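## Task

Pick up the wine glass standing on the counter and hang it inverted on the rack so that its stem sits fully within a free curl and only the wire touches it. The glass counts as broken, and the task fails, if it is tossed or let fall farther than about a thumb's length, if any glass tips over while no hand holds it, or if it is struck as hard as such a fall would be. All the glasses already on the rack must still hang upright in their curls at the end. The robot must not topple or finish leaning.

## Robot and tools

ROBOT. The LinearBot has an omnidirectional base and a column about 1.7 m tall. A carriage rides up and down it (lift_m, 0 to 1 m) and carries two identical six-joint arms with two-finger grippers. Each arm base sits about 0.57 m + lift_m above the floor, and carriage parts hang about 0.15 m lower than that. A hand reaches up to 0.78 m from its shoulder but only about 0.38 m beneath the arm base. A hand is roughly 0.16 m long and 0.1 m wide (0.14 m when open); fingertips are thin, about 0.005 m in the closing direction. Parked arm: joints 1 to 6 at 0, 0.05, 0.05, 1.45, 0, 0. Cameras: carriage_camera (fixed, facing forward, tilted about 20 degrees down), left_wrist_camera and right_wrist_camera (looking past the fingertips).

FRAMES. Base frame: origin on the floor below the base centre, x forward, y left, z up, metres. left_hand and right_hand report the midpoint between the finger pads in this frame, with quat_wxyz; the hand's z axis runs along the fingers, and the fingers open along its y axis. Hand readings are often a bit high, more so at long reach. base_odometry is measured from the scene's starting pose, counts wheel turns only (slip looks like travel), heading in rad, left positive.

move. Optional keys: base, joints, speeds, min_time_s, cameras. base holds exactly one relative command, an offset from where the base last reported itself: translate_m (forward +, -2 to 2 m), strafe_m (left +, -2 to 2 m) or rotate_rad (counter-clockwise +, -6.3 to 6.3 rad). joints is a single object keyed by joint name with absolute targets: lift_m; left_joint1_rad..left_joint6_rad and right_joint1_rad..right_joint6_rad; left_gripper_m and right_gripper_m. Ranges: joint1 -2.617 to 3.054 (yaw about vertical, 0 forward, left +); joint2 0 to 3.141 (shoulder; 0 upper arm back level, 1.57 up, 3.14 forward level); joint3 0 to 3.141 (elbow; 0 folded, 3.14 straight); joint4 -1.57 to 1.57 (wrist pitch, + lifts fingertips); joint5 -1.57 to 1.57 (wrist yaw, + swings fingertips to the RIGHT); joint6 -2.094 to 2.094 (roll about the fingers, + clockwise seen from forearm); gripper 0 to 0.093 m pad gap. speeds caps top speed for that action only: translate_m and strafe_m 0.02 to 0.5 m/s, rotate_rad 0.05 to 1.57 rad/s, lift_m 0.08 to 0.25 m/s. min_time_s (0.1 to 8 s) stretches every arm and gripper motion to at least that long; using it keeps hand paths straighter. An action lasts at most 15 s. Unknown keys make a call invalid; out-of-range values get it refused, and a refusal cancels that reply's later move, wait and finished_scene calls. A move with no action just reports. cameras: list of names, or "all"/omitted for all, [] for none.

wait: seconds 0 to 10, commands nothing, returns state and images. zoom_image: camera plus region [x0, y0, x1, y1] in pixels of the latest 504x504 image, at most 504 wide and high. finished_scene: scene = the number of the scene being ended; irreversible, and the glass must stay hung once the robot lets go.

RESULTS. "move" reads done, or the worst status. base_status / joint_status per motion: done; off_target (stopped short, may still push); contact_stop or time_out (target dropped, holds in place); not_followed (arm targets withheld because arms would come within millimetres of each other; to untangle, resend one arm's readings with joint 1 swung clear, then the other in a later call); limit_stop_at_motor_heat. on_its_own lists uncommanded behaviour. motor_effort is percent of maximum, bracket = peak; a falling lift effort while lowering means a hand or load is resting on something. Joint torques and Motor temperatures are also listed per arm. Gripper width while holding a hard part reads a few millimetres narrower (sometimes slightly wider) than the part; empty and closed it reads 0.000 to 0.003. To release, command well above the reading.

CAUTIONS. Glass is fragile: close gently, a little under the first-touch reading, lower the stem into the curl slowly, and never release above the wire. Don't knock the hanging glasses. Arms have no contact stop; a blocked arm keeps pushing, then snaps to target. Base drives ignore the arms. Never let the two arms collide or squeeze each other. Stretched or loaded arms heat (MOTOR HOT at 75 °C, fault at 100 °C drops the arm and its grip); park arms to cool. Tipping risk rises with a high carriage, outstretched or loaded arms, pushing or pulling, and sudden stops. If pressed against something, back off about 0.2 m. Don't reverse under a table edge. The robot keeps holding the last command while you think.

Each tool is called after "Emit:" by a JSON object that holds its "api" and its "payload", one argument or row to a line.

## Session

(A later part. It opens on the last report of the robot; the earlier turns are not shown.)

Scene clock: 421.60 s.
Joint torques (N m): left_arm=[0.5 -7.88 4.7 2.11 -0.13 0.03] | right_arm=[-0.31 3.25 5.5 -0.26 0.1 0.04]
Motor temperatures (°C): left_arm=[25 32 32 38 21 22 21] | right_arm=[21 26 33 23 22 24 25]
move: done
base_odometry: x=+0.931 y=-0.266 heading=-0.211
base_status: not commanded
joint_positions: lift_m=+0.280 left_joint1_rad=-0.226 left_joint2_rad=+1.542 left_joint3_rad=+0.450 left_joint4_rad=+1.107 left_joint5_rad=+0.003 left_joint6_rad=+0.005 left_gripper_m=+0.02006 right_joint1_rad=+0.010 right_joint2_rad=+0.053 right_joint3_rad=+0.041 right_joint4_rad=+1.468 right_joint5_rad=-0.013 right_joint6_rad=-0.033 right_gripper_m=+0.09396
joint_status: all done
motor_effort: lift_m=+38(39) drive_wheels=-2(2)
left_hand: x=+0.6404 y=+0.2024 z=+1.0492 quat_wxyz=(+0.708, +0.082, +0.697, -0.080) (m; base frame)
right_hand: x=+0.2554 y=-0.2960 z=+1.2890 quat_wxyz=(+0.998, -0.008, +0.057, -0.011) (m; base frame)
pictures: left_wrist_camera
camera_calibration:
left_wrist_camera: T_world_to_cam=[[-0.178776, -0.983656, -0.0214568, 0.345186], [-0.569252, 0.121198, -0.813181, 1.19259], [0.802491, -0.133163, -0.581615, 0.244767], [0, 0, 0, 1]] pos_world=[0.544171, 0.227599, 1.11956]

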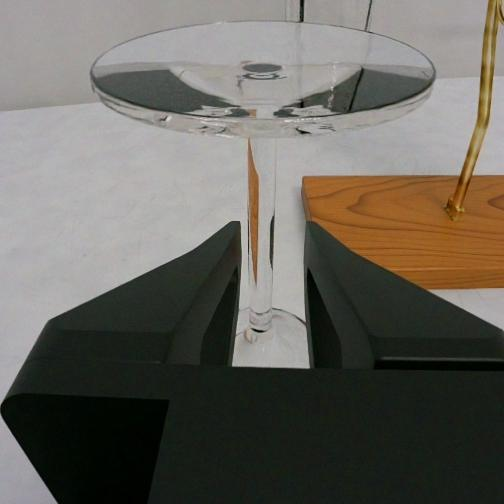

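Emit:
{"api": "move", "payload": {
  "cameras": ["left_wrist_camera"]
}}

Scene clock: 422.87 s.
Joint torques (N m): left_arm=[0.54 -7.99 4.74 2.12 -0.14 0.01] | right_arm=[-0.31 3.23 5.49 -0.26 0.1 0.04]
Motor temperatures (°C): left_arm=[25 32 32 38 21 22 21] | right_arm=[21 26 33 23 22 24 25]
base_odometry: x=+0.931 y=-0.266 heading=-0.211
base_status: not commanded
joint_positions: lift_m=+0.280 left_joint1_rad=-0.226 left_joint2_rad=+1.542 left_joint3_rad=+0.450 left_joint4_rad=+1.107 left_joint5_rad=+0.003 left_joint6_rad=+0.005 left_gripper_m=+0.02006 right_joint1_rad=+0.010 right_joint2_rad=+0.053 right_joint3_rad=+0.041 right_joint4_rad=+1.468 right_joint5_rad=-0.013 right_joint6_rad=-0.033 right_gripper_m=+0.09396
joint_status: all done
motor_effort: lift_m=+37(39) drive_wheels=-2(2)
left_hand: x=+0.6404 y=+0.2024 z=+1.0492 quat_wxyz=(+0.708, +0.082, +0.697, -0.080) (m; base frame)
right_hand: x=+0.2554 y=-0.2960 z=+1.2890 quat_wxyz=(+0.998, -0.008, +0.057, -0.011) (m; base frame)
pictures: left_wrist_camera
camera_calibration:
left_wrist_camera: T_world_to_cam=[[-0.178776, -0.983656, -0.0214568, 0.345186], [-0.569252, 0.121198, -0.813181, 1.19259], [0.802491, -0.133163, -0.581615, 0.244767], [0, 0, 0, 1]] pos_world=[0.544171, 0.227599, 1.11956]

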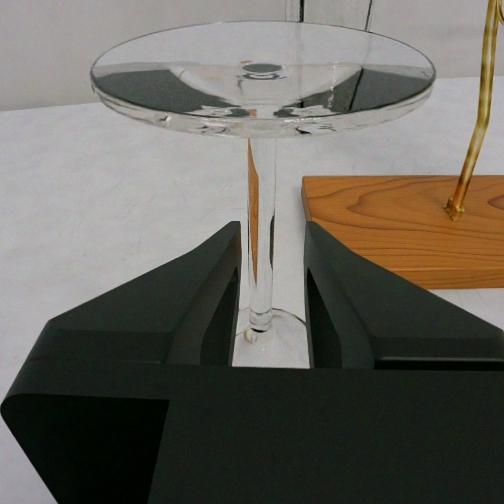

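Emit:
{"api": "move", "payload": {
  "joints": {"left_joint1_rad": -0.211},
  "min_time_s": 1,
  "cameras": ["left_wrist_camera"]
}}

Scene clock: 426.57 s.
Joint torques (N m): left_arm=[0.34 -7.88 4.7 2.1 -0.12 0.04] | right_arm=[-0.32 3.25 5.49 -0.26 0.1 0.04]
Motor temperatures (°C): left_arm=[25 32 31 38 21 22 21] | right_arm=[21 26 33 23 22 24 25]
move: done
base_odometry: x=+0.931 y=-0.266 heading=-0.211
base_status: not commanded
joint_positions: lift_m=+0.280 left_joint1_rad=-0.216 left_joint2_rad=+1.542 left_joint3_rad=+0.450 left_joint4_rad=+1.107 left_joint5_rad=+0.003 left_joint6_rad=+0.005 left_gripper_m=+0.02006 right_joint1_rad=+0.010 right_joint2_rad=+0.053 right_joint3_rad=+0.041 right_joint4_rad=+1.468 right_joint5_rad=-0.013 right_joint6_rad=-0.033 right_gripper_m=+0.09396
joint_status: all done
motor_effort: lift_m=+38(39) drive_wheels=-2(2)
left_hand: x=+0.6413 y=+0.2066 z=+1.0492 quat_wxyz=(+0.708, +0.078, +0.698, -0.076) (m; base frame)
right_hand: x=+0.2554 y=-0.2960 z=+1.2890 quat_wxyz=(+0.998, -0.008, +0.057, -0.011) (m; base frame)
pictures: left_wrist_camera
camera_calibration:
left_wrist_camera: T_world_to_cam=[[-0.16903, -0.985378, -0.02144, 0.343446], [-0.570426, 0.115543, -0.813182, 1.19454], [0.803768, -0.125222, -0.581615, 0.242113], [0, 0, 0, 1]] pos_world=[0.544845, 0.230721, 1.11956]

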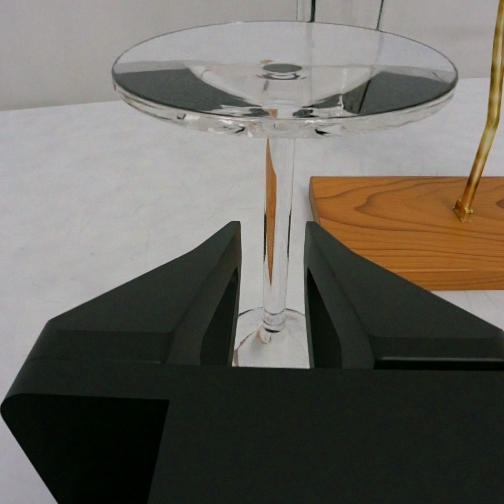

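Emit:
{"api": "move", "payload": {
  "joints": {"left_gripper_m": 0.0085},
  "min_time_s": 2.5,
  "cameras": ["left_wrist_camera"]
}}

Scene clock: 431.63 s.
Joint torques (N m): left_arm=[0.4 -7.9 4.78 2.09 -0.12 0.05] | right_arm=[-0.32 3.25 5.5 -0.26 0.1 0.04]
Motor temperatures (°C): left_arm=[25 32 31 38 21 22 21] | right_arm=[21 26 33 23 22 24 25]
move: done
base_odometry: x=+0.931 y=-0.266 heading=-0.211
base_status: not commanded
joint_positions: lift_m=+0.280 left_joint1_rad=-0.216 left_joint2_rad=+1.542 left_joint3_rad=+0.450 left_joint4_rad=+1.107 left_joint5_rad=+0.003 left_joint6_rad=+0.005 left_gripper_m=+0.00857 right_joint1_rad=+0.010 right_joint2_rad=+0.053 right_joint3_rad=+0.041 right_joint4_rad=+1.468 right_joint5_rad=-0.013 right_joint6_rad=-0.033 right_gripper_m=+0.09396
joint_status: all done
motor_effort: lift_m=+37(41) drive_wheels=-2(2)
left_hand: x=+0.6413 y=+0.2066 z=+1.0492 quat_wxyz=(+0.708, +0.078, +0.698, -0.076) (m; base frame)
right_hand: x=+0.2554 y=-0.2960 z=+1.2890 quat_wxyz=(+0.998, -0.008, +0.057, -0.011) (m; base frame)
pictures: left_wrist_camera
camera_calibration:
left_wrist_camera: T_world_to_cam=[[-0.16903, -0.985378, -0.02144, 0.343446], [-0.570426, 0.115543, -0.813182, 1.19454], [0.803768, -0.125222, -0.581615, 0.242113], [0, 0, 0, 1]] pos_world=[0.544845, 0.230721, 1.11956]

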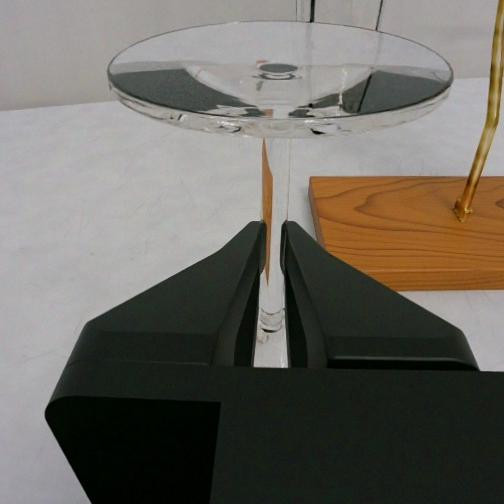

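Emit:
{"api": "move", "payload": {
  "joints": {"left_gripper_m": 0.004},
  "min_time_s": 2.5,
  "cameras": ["left_wrist_camera"]
}}

Scene clock: 439.13 s.
Joint torques (N m): left_arm=[0.31 -7.92 4.7 2.12 -0.11 0.02] | right_arm=[-0.31 3.23 5.5 -0.26 0.1 0.04]
Motor temperatures (°C): left_arm=[25 32 31 38 21 22 21] | right_arm=[21 26 33 23 22 24 25]
move: done
base_odometry: x=+0.931 y=-0.266 heading=-0.211
base_status: not commanded
joint_positions: lift_m=+0.280 left_joint1_rad=-0.216 left_joint2_rad=+1.542 left_joint3_rad=+0.450 left_joint4_rad=+1.107 left_joint5_rad=+0.003 left_joint6_rad=+0.005 left_gripper_m=+0.00607 right_joint1_rad=+0.010 right_joint2_rad=+0.053 right_joint3_rad=+0.041 right_joint4_rad=+1.468 right_joint5_rad=-0.013 right_joint6_rad=-0.033 right_gripper_m=+0.09396
joint_status: all done
motor_effort: lift_m=+38(40) drive_wheels=-2(2)
left_hand: x=+0.6413 y=+0.2066 z=+1.0492 quat_wxyz=(+0.708, +0.078, +0.698, -0.076) (m; base frame)
right_hand: x=+0.2554 y=-0.2960 z=+1.2890 quat_wxyz=(+0.998, -0.008, +0.057, -0.011) (m; base frame)
pictures: left_wrist_camera
camera_calibration:
left_wrist_camera: T_world_to_cam=[[-0.16903, -0.985378, -0.02144, 0.343446], [-0.570426, 0.115543, -0.813182, 1.19454], [0.803768, -0.125222, -0.581615, 0.242113], [0, 0, 0, 1]] pos_world=[0.544845, 0.230721, 1.11956]

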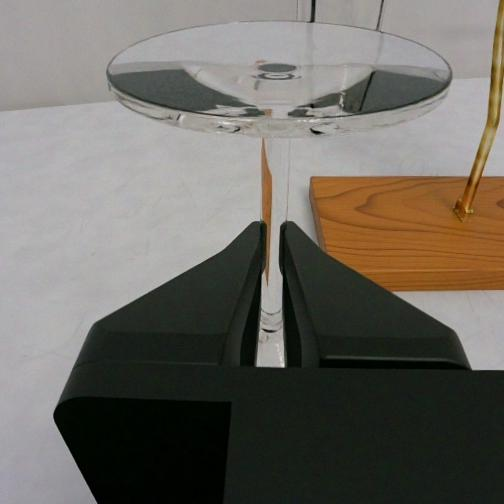

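Emit:
{"api": "move", "payload": {
  "joints": {"lift_m": 0.31},
  "speeds": {"lift_m": 0.08},
  "cameras": ["carriage_camera","left_wrist_camera"]
}}

Emit:
{"api": "zoom_image", "payload": {
  "camera": "carriage_camera",
  "region": [80, 200, 240, 360]
}}

Scene clock: 443.23 s.
Joint torques (N m): left_arm=[0.46 -7.98 4.89 2.41 -0.13 0.04] | right_arm=[-0.32 3.25 5.52 -0.23 0.1 0.04]
Motor temperatures (°C): left_arm=[25 33 31 38 21 22 22] | right_arm=[21 26 33 23 22 24 25]
move: done
base_odometry: x=+0.931 y=-0.266 heading=-0.211
base_status: not commanded
joint_positions: lift_m=+0.310 left_joint1_rad=-0.216 left_joint2_rad=+1.542 left_joint3_rad=+0.450 left_joint4_rad=+1.075 left_joint5_rad=+0.003 left_joint6_rad=+0.005 left_gripper_m=+0.00606 right_joint1_rad=+0.010 right_joint2_rad=+0.053 right_joint3_rad=+0.041 right_joint4_rad=+1.468 right_joint5_rad=-0.013 right_joint6_rad=-0.033 right_gripper_m=+0.09396
joint_status: all done
motor_effort: lift_m=+38(46) drive_wheels=-1(2)
left_hand: x=+0.6413 y=+0.2066 z=+1.0713 quat_wxyz=(+0.697, +0.080, +0.709, -0.075) (m; base frame)
right_hand: x=+0.2554 y=-0.2960 z=+1.3190 quat_wxyz=(+0.998, -0.008, +0.057, -0.011) (m; base frame)
pictures: carriage_camera, left_wrist_camera
camera_calibration:
carriage_camera: T_world_to_cam=[[-0.00776117, -0.999448, -0.0323013, 0.0430121], [-0.344612, 0.0329968, -0.938165, 1.27229], [0.938713, 0.00385015, -0.344678, 0.319661], [0, 0, 0, 1]] pos_world=[0.13871, -0.00022389, 1.30519]
left_wrist_camera: T_world_to_cam=[[-0.169732, -0.985222, -0.0229728, 0.345993], [-0.595258, 0.121072, -0.794361, 1.20713], [0.785403, -0.121154, -0.607012, 0.293188], [0, 0, 0, 1]] pos_world=[0.547007, 0.230251, 1.14481]

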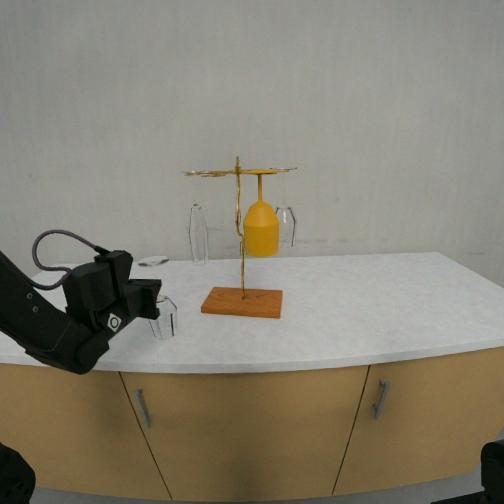

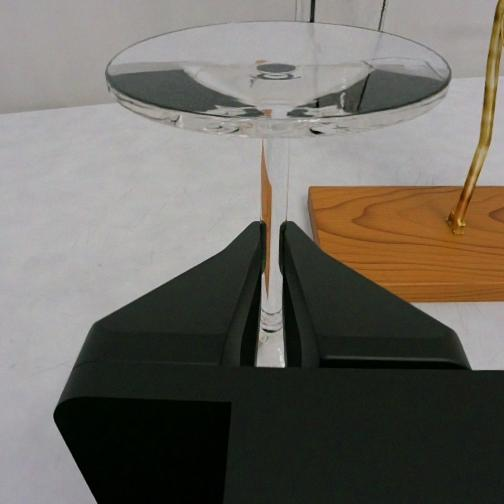

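Scaled by 3.150 from the camera's 504x504 image, which has a finer 720x720 frame.

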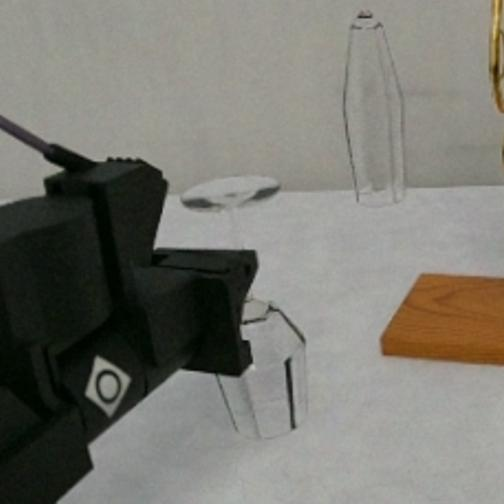

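Emit:
{"api": "move", "payload": {
  "joints": {"lift_m": 0.52, "left_joint4_rad": 1.14},
  "speeds": {"lift_m": 0.12},
  "min_time_s": 1.5,
  "cameras": []
}}

Emit:
{"api": "move", "payload": {
  "joints": {"left_joint1_rad": -0.43, "left_joint2_rad": 1.342, "left_joint3_rad": 0.28, "left_joint4_rad": 1.105},
  "min_time_s": 3,
  "cameras": ["carriage_camera", "left_wrist_camera"]
}}

Emit:
{"api": "zoom_image", "payload": {
  "camera": "carriage_camera",
  "region": [130, 200, 300, 370]
}}

Scene clock: 459.67 s.
Joint torques (N m): left_arm=[0.46 -7.86 5.09 2.49 -0.13 0.06] | right_arm=[-0.31 3.25 5.46 -0.29 0.1 0.04]
Motor temperatures (°C): left_arm=[25 33 30 42 21 22 22] | right_arm=[21 26 33 23 22 24 25]
move: done
base_odometry: x=+0.931 y=-0.266 heading=-0.211
base_status: not commanded
joint_positions: lift_m=+0.520 left_joint1_rad=-0.216 left_joint2_rad=+1.542 left_joint3_rad=+0.445 left_joint4_rad=+1.105 left_joint5_rad=+0.003 left_joint6_rad=+0.005 left_gripper_m=+0.00606 right_joint1_rad=+0.010 right_joint2_rad=+0.053 right_joint3_rad=+0.041 right_joint4_rad=+1.468 right_joint5_rad=-0.013 right_joint6_rad=-0.033 right_gripper_m=+0.09396
joint_status: all done
motor_effort: lift_m=+39(45) drive_wheels=-2(2)
left_hand: x=+0.6405 y=+0.2068 z=+1.2868 quat_wxyz=(+0.706, +0.079, +0.700, -0.076) (m; base frame)
right_hand: x=+0.2554 y=-0.2960 z=+1.5290 quat_wxyz=(+0.998, -0.008, +0.057, -0.011) (m; base frame)
pictures: none
No camera images: "cameras" was empty.

Scene clock: 462.97 s.
Joint torques (N m): left_arm=[-0.51 -7.38 4.78 2.46 -0.12 0.04] | right_arm=[-0.31 3.25 5.5 -0.26 0.1 0.04]
Motor temperatures (°C): left_arm=[25 33 30 42 21 22 22] | right_arm=[21 26 33 23 22 24 25]
move: done
base_odometry: x=+0.931 y=-0.266 heading=-0.211
base_status: not commanded
joint_positions: lift_m=+0.520 left_joint1_rad=-0.425 left_joint2_rad=+1.367 left_joint3_rad=+0.286 left_joint4_rad=+1.075 left_joint5_rad=+0.003 left_joint6_rad=+0.005 left_gripper_m=+0.00606 right_joint1_rad=+0.010 right_joint2_rad=+0.053 right_joint3_rad=+0.041 right_joint4_rad=+1.468 right_joint5_rad=-0.013 right_joint6_rad=-0.033 right_gripper_m=+0.09396
joint_status: all done
motor_effort: lift_m=+39(40) drive_wheels=-2(2)
left_hand: x=+0.5736 y=+0.1404 z=+1.2808 quat_wxyz=(+0.689, +0.152, +0.693, -0.148) (m; base frame)
right_hand: x=+0.2554 y=-0.2960 z=+1.5290 quat_wxyz=(+0.998, -0.008, +0.057, -0.011) (m; base frame)
pictures: carriage_camera, left_wrist_camera
camera_calibration:
carriage_camera: T_world_to_cam=[[-0.00776117, -0.999448, -0.0323013, 0.0497953], [-0.344612, 0.0329968, -0.938165, 1.46931], [0.938713, 0.00385015, -0.344678, 0.392044], [0, 0, 0, 1]] pos_world=[0.13871, -0.00022389, 1.51519]
left_wrist_camera: T_world_to_cam=[[-0.369514, -0.928955, -0.0224056, 0.380125], [-0.548785, 0.237623, -0.80148, 1.30732], [0.749863, -0.283862, -0.597602, 0.496679], [0, 0, 0, 1]] pos_world=[0.48546, 0.183457, 1.35313]

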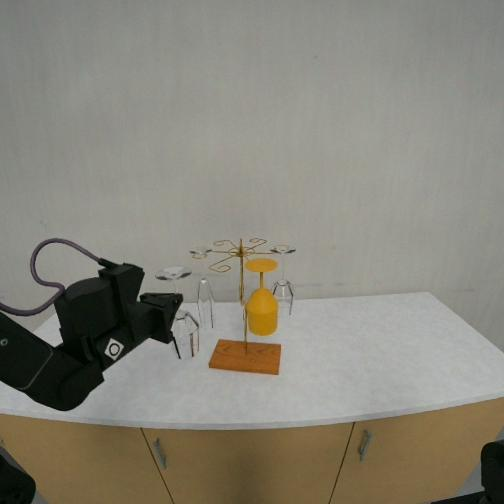

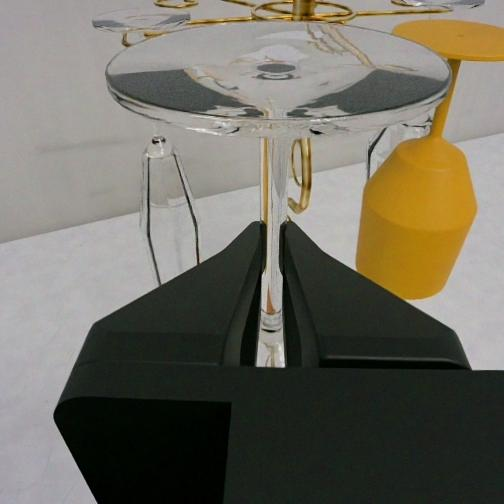

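Scaled by 2.965 from the camera's 504x504 image, which has a finer 720x720 frame.

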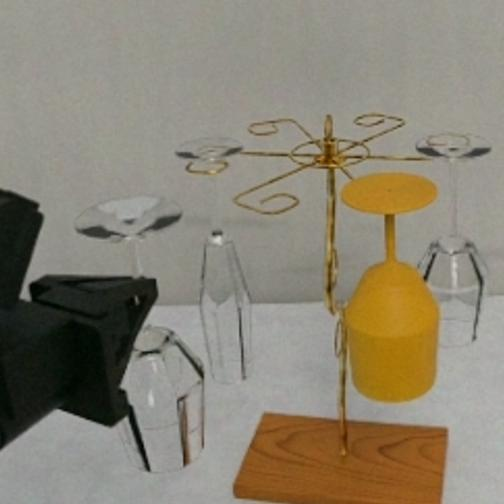

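Emit:
{"api": "zoom_image", "payload": {
  "camera": "carriage_camera",
  "region": [180, 230, 300, 290]
}}

Emit:
{"api": "zoom_image", "payload": {
  "camera": "carriage_camera",
  "region": [145, 255, 215, 365]
}}

Scaled by 4.200 from the camera's 504x504 image, which has a finer 720x720 frame.

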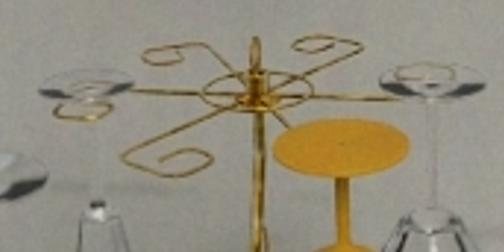

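Scaled by 4.582 from the camera's 504x504 image, which has a finer 720x720 frame.

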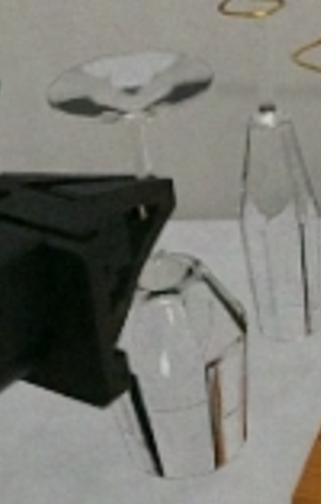

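Emit:
{"api": "move", "payload": {
  "joints": {"lift_m": 0.508, "left_joint1_rad": -0.526, "left_joint2_rad": 1.6, "left_joint3_rad": 0.496, "left_joint4_rad": 1.165, "left_joint6_rad": 0.23},
  "min_time_s": 3,
  "speeds": {"lift_m": 0.08},
  "cameras": ["carriage_camera", "left_wrist_camera"]
}}

Emit:
{"api": "zoom_image", "payload": {
  "camera": "carriage_camera",
  "region": [150, 230, 290, 370]
}}

Scene clock: 563.70 s.
Joint torques (N m): left_arm=[-0.54 -6.95 8.09 2.59 -0.12 0.17] | right_arm=[-0.31 3.25 5.5 -0.26 0.1 0.04]
Motor temperatures (°C): left_arm=[25 33 30 48 21 22 24] | right_arm=[21 26 33 23 22 24 25]
move: off_target
base_odometry: x=+0.931 y=-0.266 heading=-0.211
base_status: not commanded
joint_positions: lift_m=+0.508 left_joint1_rad=-0.521 left_joint2_rad=+1.599 left_joint3_rad=+0.462 left_joint4_rad=+1.118 left_joint5_rad=+0.003 left_joint6_rad=+0.222 left_gripper_m=+0.00606 right_joint1_rad=+0.010 right_joint2_rad=+0.053 right_joint3_rad=+0.041 right_joint4_rad=+1.468 right_joint5_rad=-0.013 right_joint6_rad=-0.033 right_gripper_m=+0.09396
joint_status: left_joint4_rad off_target (ended at +1.118, target +1.165); the others done
motor_effort: lift_m=+36(37) drive_wheels=-2(2)
left_hand: x=+0.6000 y=+0.0829 z=+1.2617 quat_wxyz=(+0.692, +0.260, +0.665, -0.105) (m; base frame)
right_hand: x=+0.2554 y=-0.2960 z=+1.5172 quat_wxyz=(+0.998, -0.008, +0.057, -0.011) (m; base frame)
pictures: carriage_camera, left_wrist_camera
camera_calibration:
carriage_camera: T_world_to_cam=[[-0.00776117, -0.999448, -0.0323013, 0.0494142], [-0.344612, 0.0329968, -0.938165, 1.45824], [0.938713, 0.00385015, -0.344678, 0.387976], [0, 0, 0, 1]] pos_world=[0.13871, -0.00022389, 1.50339]
left_wrist_camera: T_world_to_cam=[[-0.446741, -0.862572, -0.237469, 0.648189], [-0.445865, 0.444771, -0.776778, 1.21024], [0.775646, -0.241139, -0.583288, 0.412064], [0, 0, 0, 1]] pos_world=[0.50956, 0.120196, 1.33436]

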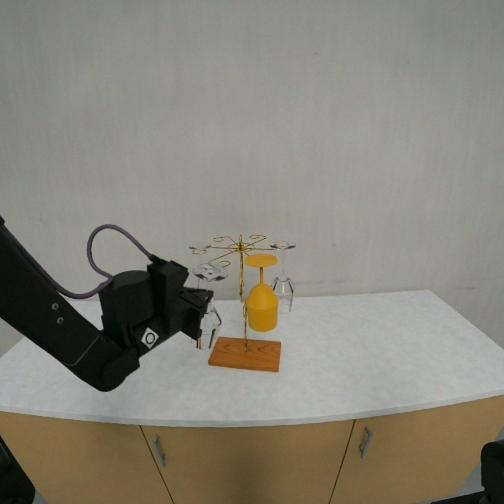

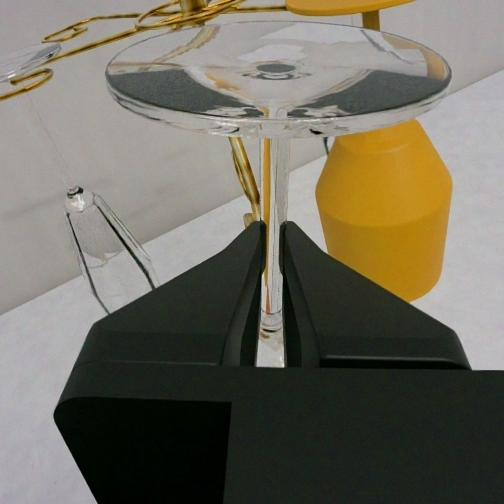

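Scaled by 3.600 from the camera's 504x504 image, which has a finer 720x720 frame.

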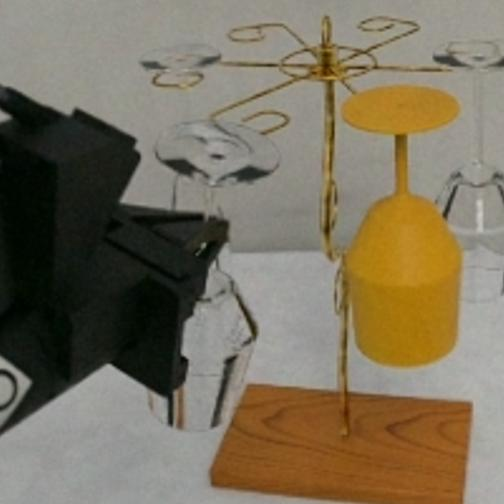

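Emit:
{"api": "move", "payload": {
  "joints": {"left_joint1_rad": -0.538, "left_joint2_rad": 1.735, "left_joint3_rad": 0.672, "left_joint4_rad": 1.14},
  "min_time_s": 2,
  "cameras": ["carriage_camera", "left_wrist_camera"]
}}

Emit:
{"api": "zoom_image", "payload": {
  "camera": "carriage_camera",
  "region": [150, 230, 290, 370]
}}

Emit:
{"api": "zoom_image", "payload": {
  "camera": "left_wrist_camera",
  "region": [80, 0, 480, 250]
}}

Scene clock: 581.33 s.
Joint torques (N m): left_arm=[-0.53 -8.69 8.35 2.42 -0.14 0.14] | right_arm=[-0.32 3.25 5.49 -0.26 0.1 0.04]
Motor temperatures (°C): left_arm=[25 33 31 49 21 22 24] | right_arm=[21 26 33 23 22 24 25]
move: done
base_odometry: x=+0.931 y=-0.266 heading=-0.211
base_status: not commanded
joint_positions: lift_m=+0.508 left_joint1_rad=-0.533 left_joint2_rad=+1.733 left_joint3_rad=+0.637 left_joint4_rad=+1.110 left_joint5_rad=+0.003 left_joint6_rad=+0.222 left_gripper_m=+0.00606 right_joint1_rad=+0.010 right_joint2_rad=+0.053 right_joint3_rad=+0.041 right_joint4_rad=+1.468 right_joint5_rad=-0.013 right_joint6_rad=-0.033 right_gripper_m=+0.09396
joint_status: all done
motor_effort: lift_m=+35(37) drive_wheels=-2(2)
left_hand: x=+0.6347 y=+0.0565 z=+1.2729 quat_wxyz=(+0.703, +0.260, +0.653, -0.111) (m; base frame)
right_hand: x=+0.2554 y=-0.2960 z=+1.5172 quat_wxyz=(+0.998, -0.008, +0.057, -0.011) (m; base frame)
pictures: carriage_camera, left_wrist_camera
camera_calibration:
carriage_camera: T_world_to_cam=[[-0.00776117, -0.999448, -0.0323013, 0.0494142], [-0.344612, 0.0329968, -0.938165, 1.45824], [0.938713, 0.00385015, -0.344678, 0.387976], [0, 0, 0, 1]] pos_world=[0.13871, -0.00022389, 1.50339]
left_wrist_camera: T_world_to_cam=[[-0.450176, -0.860984, -0.236746, 0.644705], [-0.41826, 0.437566, -0.795987, 1.2534], [0.788923, -0.259313, -0.557097, 0.344625], [0, 0, 0, 1]] pos_world=[0.542597, 0.0959997, 1.34231]

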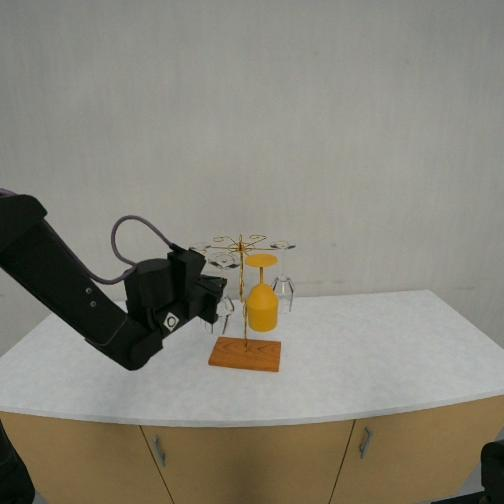

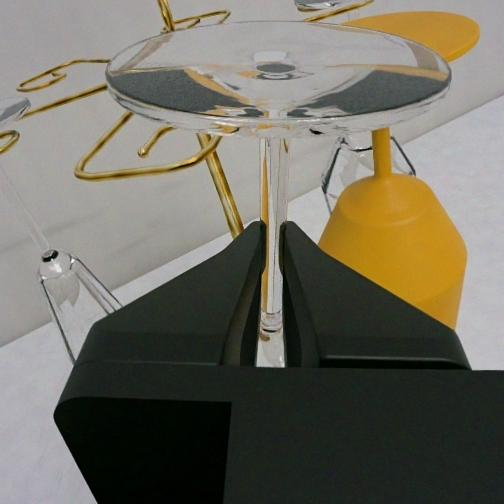

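Scaled by 3.600 from the camera's 504x504 image, which has a finer 720x720 frame.

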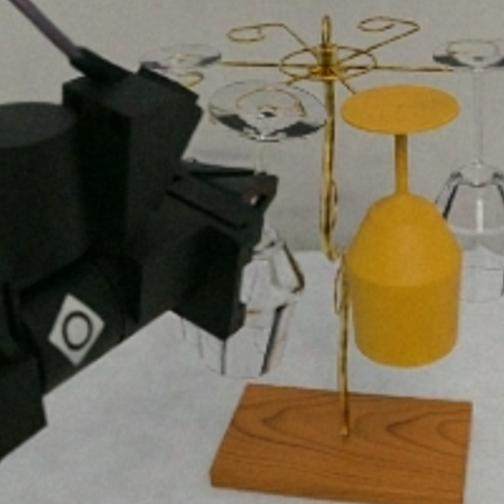

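Scaled by 1.260 from the camera's 504x504 image, which has a finer 720x720 frame.

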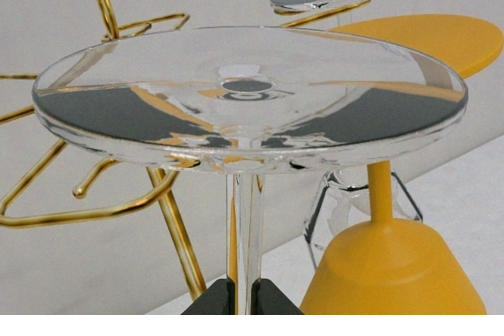

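Emit:
{"api": "zoom_image", "payload": {
  "camera": "left_wrist_camera",
  "region": [60, 90, 260, 200]
}}

Scaled by 2.520 from the camera's 504x504 image, which has a finer 720x720 frame.

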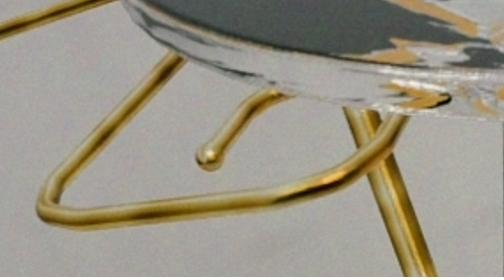

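Emit:
{"api": "move", "payload": {
  "joints": {"left_joint1_rad": -0.504, "left_joint2_rad": 1.838, "left_joint3_rad": 0.823, "left_joint4_rad": 1.092},
  "min_time_s": 2,
  "cameras": ["carriage_camera", "left_wrist_camera"]
}}

Emit:
{"api": "zoom_image", "payload": {
  "camera": "carriage_camera",
  "region": [170, 230, 290, 350]
}}

Emit:
{"api": "zoom_image", "payload": {
  "camera": "left_wrist_camera",
  "region": [40, 90, 300, 300]
}}

Scene clock: 651.40 s.
Joint torques (N m): left_arm=[0.34 -10 8.66 2.44 -0.12 0.15] | right_arm=[-0.31 3.23 5.49 -0.26 0.1 0.04]
Motor temperatures (°C): left_arm=[25 34 36 45 21 22 24] | right_arm=[21 26 33 23 22 24 25]
move: done
base_odometry: x=+0.931 y=-0.266 heading=-0.211
base_status: not commanded
joint_positions: lift_m=+0.508 left_joint1_rad=-0.509 left_joint2_rad=+1.837 left_joint3_rad=+0.787 left_joint4_rad=+1.062 left_joint5_rad=+0.003 left_joint6_rad=+0.222 left_gripper_m=+0.00606 right_joint1_rad=+0.010 right_joint2_rad=+0.053 right_joint3_rad=+0.041 right_joint4_rad=+1.468 right_joint5_rad=-0.013 right_joint6_rad=-0.033 right_gripper_m=+0.09396
joint_status: all done
motor_effort: lift_m=+36(38) drive_wheels=-2(2)
left_hand: x=+0.6711 y=+0.0488 z=+1.2747 quat_wxyz=(+0.704, +0.252, +0.656, -0.103) (m; base frame)
right_hand: x=+0.2554 y=-0.2960 z=+1.5172 quat_wxyz=(+0.998, -0.008, +0.057, -0.011) (m; base frame)
pictures: carriage_camera, left_wrist_camera
camera_calibration:
carriage_camera: T_world_to_cam=[[-0.00776117, -0.999448, -0.0323013, 0.0494142], [-0.344612, 0.0329968, -0.938165, 1.45824], [0.938713, 0.00385015, -0.344678, 0.387976], [0, 0, 0, 1]] pos_world=[0.13871, -0.00022389, 1.50339]
left_wrist_camera: T_world_to_cam=[[-0.430414, -0.870998, -0.236867, 0.642339], [-0.429362, 0.428391, -0.795065, 1.28009], [0.793972, -0.240505, -0.558359, 0.31218], [0, 0, 0, 1]] pos_world=[0.578231, 0.0861783, 1.34421]

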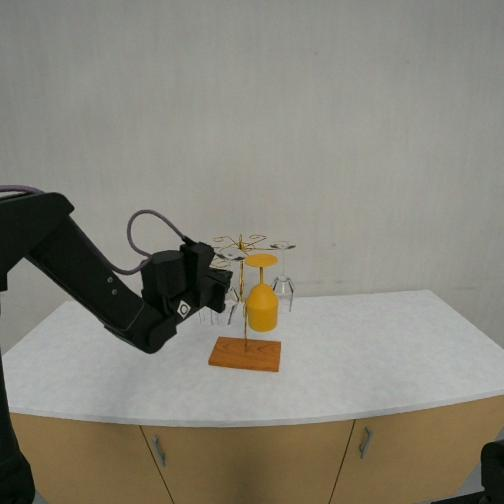

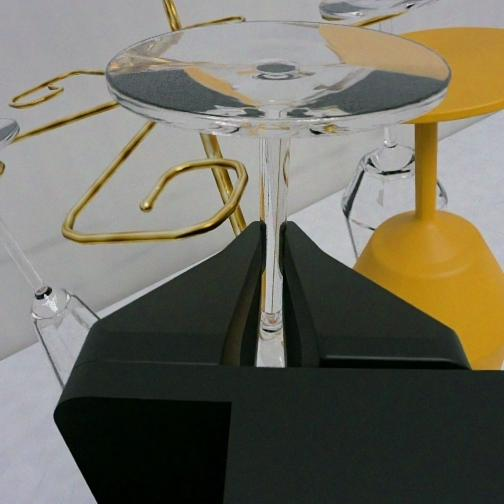

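Scaled by 4.200 from the camera's 504x504 image, which has a finer 720x720 frame.

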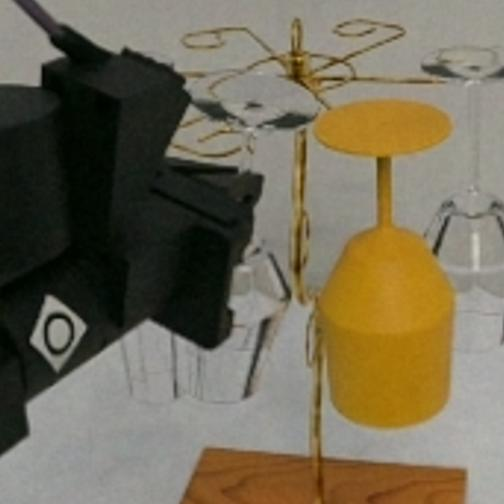

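Scaled by 1.938 from the camera's 504x504 image, which has a finer 720x720 frame.

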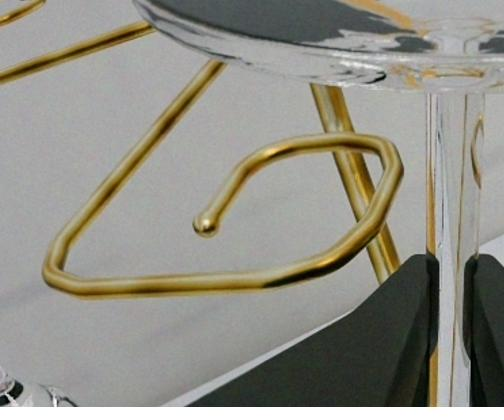

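Emit:
{"api": "move", "payload": {
  "joints": {"left_joint1_rad": -0.526, "left_joint2_rad": 1.895, "left_joint3_rad": 0.918, "left_joint4_rad": 1.053},
  "min_time_s": 2,
  "cameras": ["carriage_camera", "left_wrist_camera"]
}}

Emit:
{"api": "zoom_image", "payload": {
  "camera": "carriage_camera",
  "region": [170, 230, 290, 350]
}}

Emit:
{"api": "zoom_image", "payload": {
  "camera": "left_wrist_camera",
  "region": [40, 110, 300, 320]
}}

Scene clock: 689.07 s.
Joint torques (N m): left_arm=[-0.44 -10.82 8.83 2.44 -0.12 0.14] | right_arm=[-0.31 3.26 5.5 -0.26 0.1 0.04]
Motor temperatures (°C): left_arm=[25 38 36 47 21 22 24] | right_arm=[21 26 33 23 22 24 25]
move: done
base_odometry: x=+0.931 y=-0.266 heading=-0.211
base_status: not commanded
joint_positions: lift_m=+0.508 left_joint1_rad=-0.522 left_joint2_rad=+1.893 left_joint3_rad=+0.881 left_joint4_rad=+1.023 left_joint5_rad=+0.003 left_joint6_rad=+0.222 left_gripper_m=+0.00606 right_joint1_rad=+0.010 right_joint2_rad=+0.053 right_joint3_rad=+0.041 right_joint4_rad=+1.468 right_joint5_rad=-0.013 right_joint6_rad=-0.033 right_gripper_m=+0.09396
joint_status: all done
motor_effort: lift_m=+35(37) drive_wheels=-2(2)
left_hand: x=+0.6862 y=+0.0330 z=+1.2766 quat_wxyz=(+0.703, +0.257, +0.655, -0.107) (m; base frame)
right_hand: x=+0.2554 y=-0.2960 z=+1.5172 quat_wxyz=(+0.998, -0.008, +0.057, -0.011) (m; base frame)
pictures: carriage_camera, left_wrist_camera
camera_calibration:
carriage_camera: T_world_to_cam=[[-0.00776117, -0.999448, -0.0323013, 0.0494142], [-0.344612, 0.0329968, -0.938165, 1.45824], [0.938713, 0.00385015, -0.344678, 0.387976], [0, 0, 0, 1]] pos_world=[0.13871, -0.00022389, 1.50339]
left_wrist_camera: T_world_to_cam=[[-0.441277, -0.865538, -0.236894, 0.642782], [-0.425151, 0.434128, -0.794216, 1.29081], [0.790266, -0.249754, -0.559555, 0.301767], [0, 0, 0, 1]] pos_world=[0.593958, 0.0713414, 1.34631]

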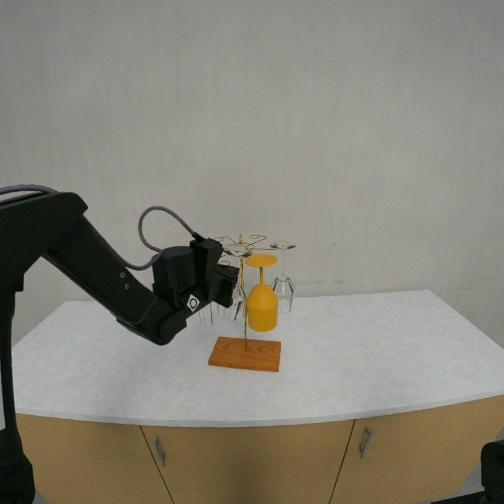

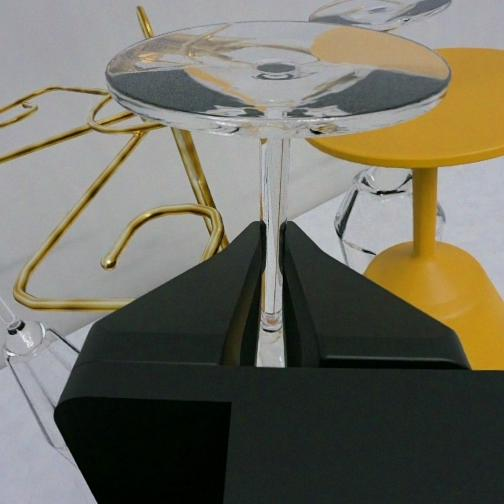

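Scaled by 4.200 from the camera's 504x504 image, which has a finer 720x720 frame.

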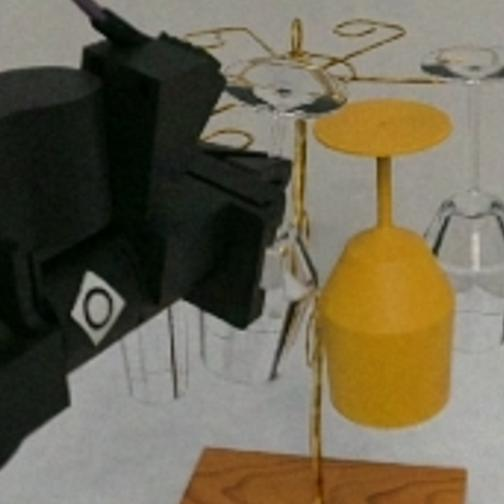

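Scaled by 1.938 from the camera's 504x504 image, which has a finer 720x720 frame.

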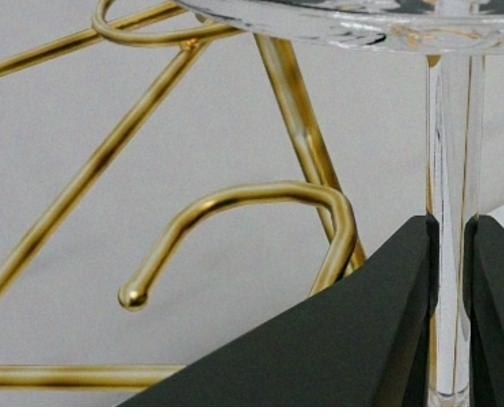

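Emit:
{"api": "move", "payload": {
  "joints": {"lift_m": 0.5},
  "speeds": {"lift_m": 0.08},
  "cameras": []
}}

Emit:
{"api": "move", "payload": {
  "joints": {"left_joint1_rad": -0.468, "left_joint2_rad": 1.923, "left_joint3_rad": 0.965, "left_joint4_rad": 1.035},
  "min_time_s": 2,
  "cameras": ["carriage_camera", "left_wrist_camera"]
}}

Emit:
{"api": "zoom_image", "payload": {
  "camera": "carriage_camera",
  "region": [170, 230, 290, 350]
}}

Emit:
{"api": "zoom_image", "payload": {
  "camera": "left_wrist_camera",
  "region": [40, 110, 300, 320]
}}

Scene clock: 719.63 s.
Joint torques (N m): left_arm=[-0.44 -11.55 8.32 2.52 -0.13 0.13] | right_arm=[-0.32 3.23 5.55 -0.26 0.1 0.04]
Motor temperatures (°C): left_arm=[25 41 35 47 21 22 25] | right_arm=[21 26 33 23 22 24 25]
move: done
base_odometry: x=+0.931 y=-0.266 heading=-0.211
base_status: not commanded
joint_positions: lift_m=+0.500 left_joint1_rad=-0.522 left_joint2_rad=+1.900 left_joint3_rad=+0.887 left_joint4_rad=+1.015 left_joint5_rad=+0.003 left_joint6_rad=+0.222 left_gripper_m=+0.00606 right_joint1_rad=+0.010 right_joint2_rad=+0.053 right_joint3_rad=+0.041 right_joint4_rad=+1.468 right_joint5_rad=-0.013 right_joint6_rad=-0.033 right_gripper_m=+0.09396
joint_status: all done
motor_effort: lift_m=+34(37) drive_wheels=-1(2)
left_hand: x=+0.6876 y=+0.0322 z=+1.2658 quat_wxyz=(+0.700, +0.258, +0.658, -0.106) (m; base frame)
right_hand: x=+0.2554 y=-0.2960 z=+1.5093 quat_wxyz=(+0.998, -0.008, +0.057, -0.011) (m; base frame)
pictures: none
No camera images: "cameras" was empty.

Scene clock: 721.93 s.
Joint torques (N m): left_arm=[1.02 -11.29 9.37 2.53 -0.16 0.11] | right_arm=[-0.31 3.25 5.5 -0.26 0.1 0.04]
Motor temperatures (°C): left_arm=[25 41 35 47 21 22 25] | right_arm=[21 26 33 23 22 24 25]
move: done
base_odometry: x=+0.931 y=-0.266 heading=-0.211
base_status: not commanded
joint_positions: lift_m=+0.500 left_joint1_rad=-0.480 left_joint2_rad=+1.923 left_joint3_rad=+0.922 left_joint4_rad=+0.998 left_joint5_rad=+0.006 left_joint6_rad=+0.225 left_gripper_m=+0.00604 right_joint1_rad=+0.010 right_joint2_rad=+0.053 right_joint3_rad=+0.041 right_joint4_rad=+1.468 right_joint5_rad=-0.013 right_joint6_rad=-0.033 right_gripper_m=+0.09396
joint_status: all done
motor_effort: lift_m=+34(37) drive_wheels=-2(2)
left_hand: x=+0.7049 y=+0.0474 z=+1.2651 quat_wxyz=(+0.700, +0.247, +0.664, -0.092) (m; base frame)
right_hand: x=+0.2554 y=-0.2960 z=+1.5093 quat_wxyz=(+0.998, -0.008, +0.057, -0.011) (m; base frame)
pictures: carriage_camera, left_wrist_camera
camera_calibration:
carriage_camera: T_world_to_cam=[[-0.00776117, -0.999448, -0.0323013, 0.049159], [-0.344612, 0.0329968, -0.938165, 1.45082], [0.938713, 0.00385015, -0.344678, 0.385253], [0, 0, 0, 1]] pos_world=[0.13871, -0.00022389, 1.49549]
left_wrist_camera: T_world_to_cam=[[-0.410344, -0.87964, -0.240523, 0.644211], [-0.449372, 0.424551, -0.786016, 1.29046], [0.793526, -0.214453, -0.569497, 0.292776], [0, 0, 0, 1]] pos_world=[0.611918, 0.0815963, 1.336]

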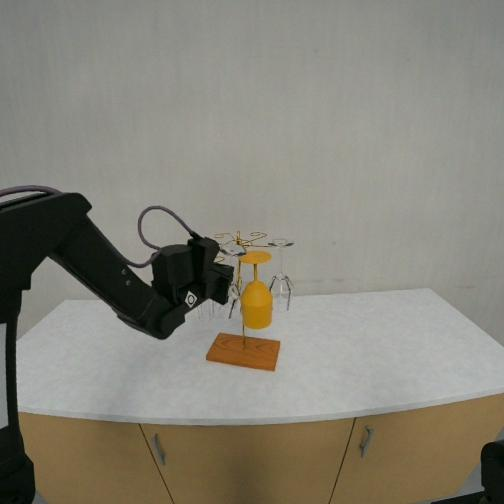

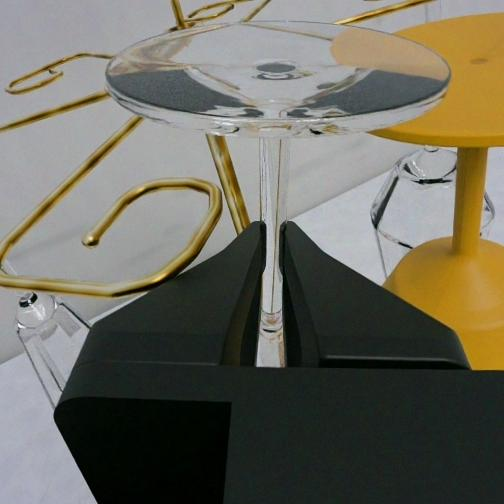

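Scaled by 4.200 from the camera's 504x504 image, which has a finer 720x720 frame.

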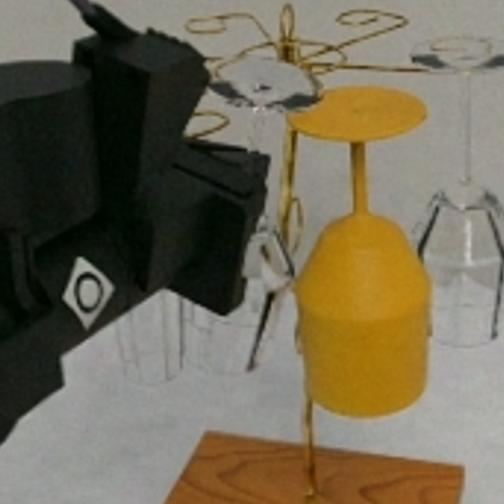

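Scaled by 1.938 from the camera's 504x504 image, which has a finer 720x720 frame.

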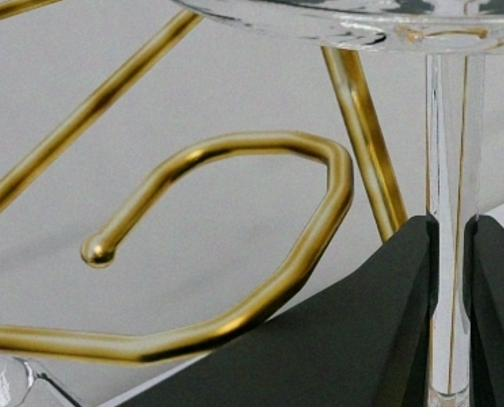

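Emit:
{"api": "move", "payload": {
  "joints": {"left_joint1_rad": -0.527, "left_joint2_rad": 1.905, "left_joint3_rad": 0.93},
  "min_time_s": 2,
  "cameras": ["carriage_camera", "left_wrist_camera"]
}}

Emit:
{"api": "zoom_image", "payload": {
  "camera": "carriage_camera",
  "region": [170, 230, 290, 350]
}}

Emit:
{"api": "zoom_image", "payload": {
  "camera": "left_wrist_camera",
  "region": [0, 110, 260, 320]
}}

Scene clock: 757.80 s.
Joint torques (N m): left_arm=[-0.62 -13.18 6.32 2.6 -0.14 0.12] | right_arm=[-0.29 3.25 5.5 -0.26 0.1 0.04]
Motor temperatures (°C): left_arm=[25 40 38 51 21 22 25] | right_arm=[21 26 33 23 22 24 25]
move: done
base_odometry: x=+0.931 y=-0.266 heading=-0.211
base_status: not commanded
joint_positions: lift_m=+0.500 left_joint1_rad=-0.520 left_joint2_rad=+1.925 left_joint3_rad=+0.922 left_joint4_rad=+0.992 left_joint5_rad=+0.006 left_joint6_rad=+0.225 left_gripper_m=+0.00604 right_joint1_rad=+0.010 right_joint2_rad=+0.053 right_joint3_rad=+0.041 right_joint4_rad=+1.468 right_joint5_rad=-0.013 right_joint6_rad=-0.033 right_gripper_m=+0.09396
joint_status: all done
motor_effort: lift_m=+34(36) drive_wheels=-2(2)
left_hand: x=+0.6947 y=+0.0285 z=+1.2625 quat_wxyz=(+0.695, +0.261, +0.661, -0.105) (m; base frame)
right_hand: x=+0.2554 y=-0.2960 z=+1.5093 quat_wxyz=(+0.998, -0.008, +0.057, -0.011) (m; base frame)
pictures: carriage_camera, left_wrist_camera
camera_calibration:
carriage_camera: T_world_to_cam=[[-0.00776117, -0.999448, -0.0323013, 0.049159], [-0.344612, 0.0329968, -0.938165, 1.45082], [0.938713, 0.00385015, -0.344678, 0.385253], [0, 0, 0, 1]] pos_world=[0.13871, -0.00022389, 1.49549]
left_wrist_camera: T_world_to_cam=[[-0.446201, -0.861916, -0.240843, 0.647618], [-0.437798, 0.444945, -0.781253, 1.27719], [0.780536, -0.243156, -0.575881, 0.313272], [0, 0, 0, 1]] pos_world=[0.603599, 0.0660865, 1.33419]

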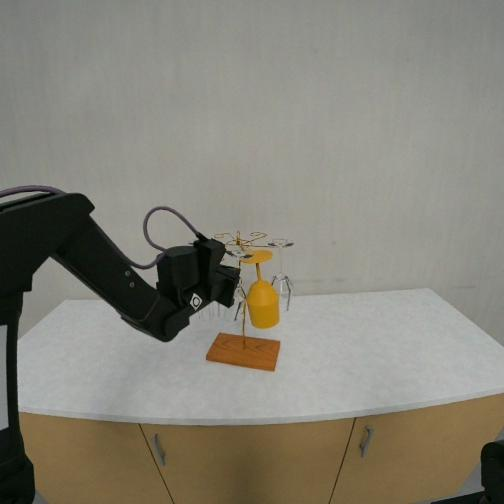

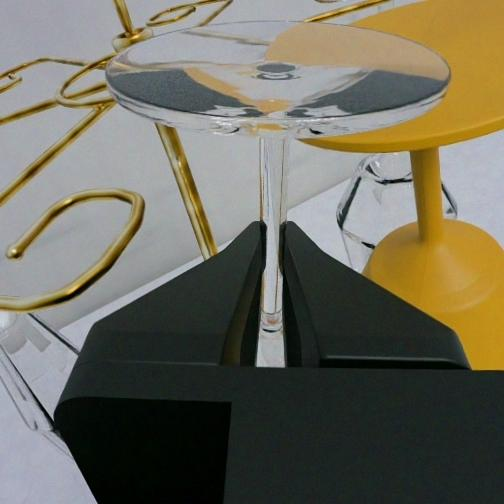

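Scaled by 4.200 from the camera's 504x504 image, which has a finer 720x720 frame.

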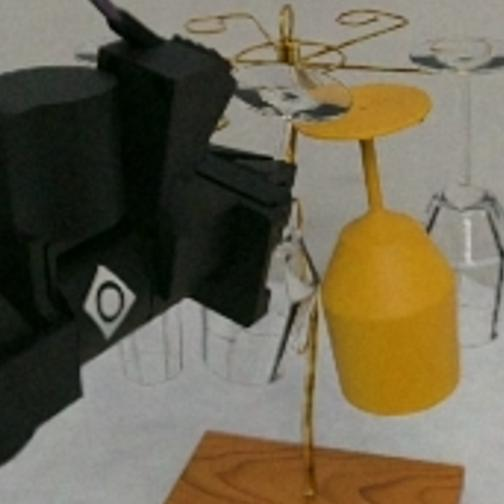

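Scaled by 1.938 from the camera's 504x504 image, which has a finer 720x720 frame.

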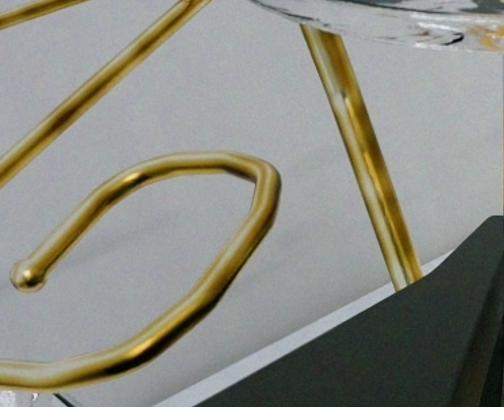

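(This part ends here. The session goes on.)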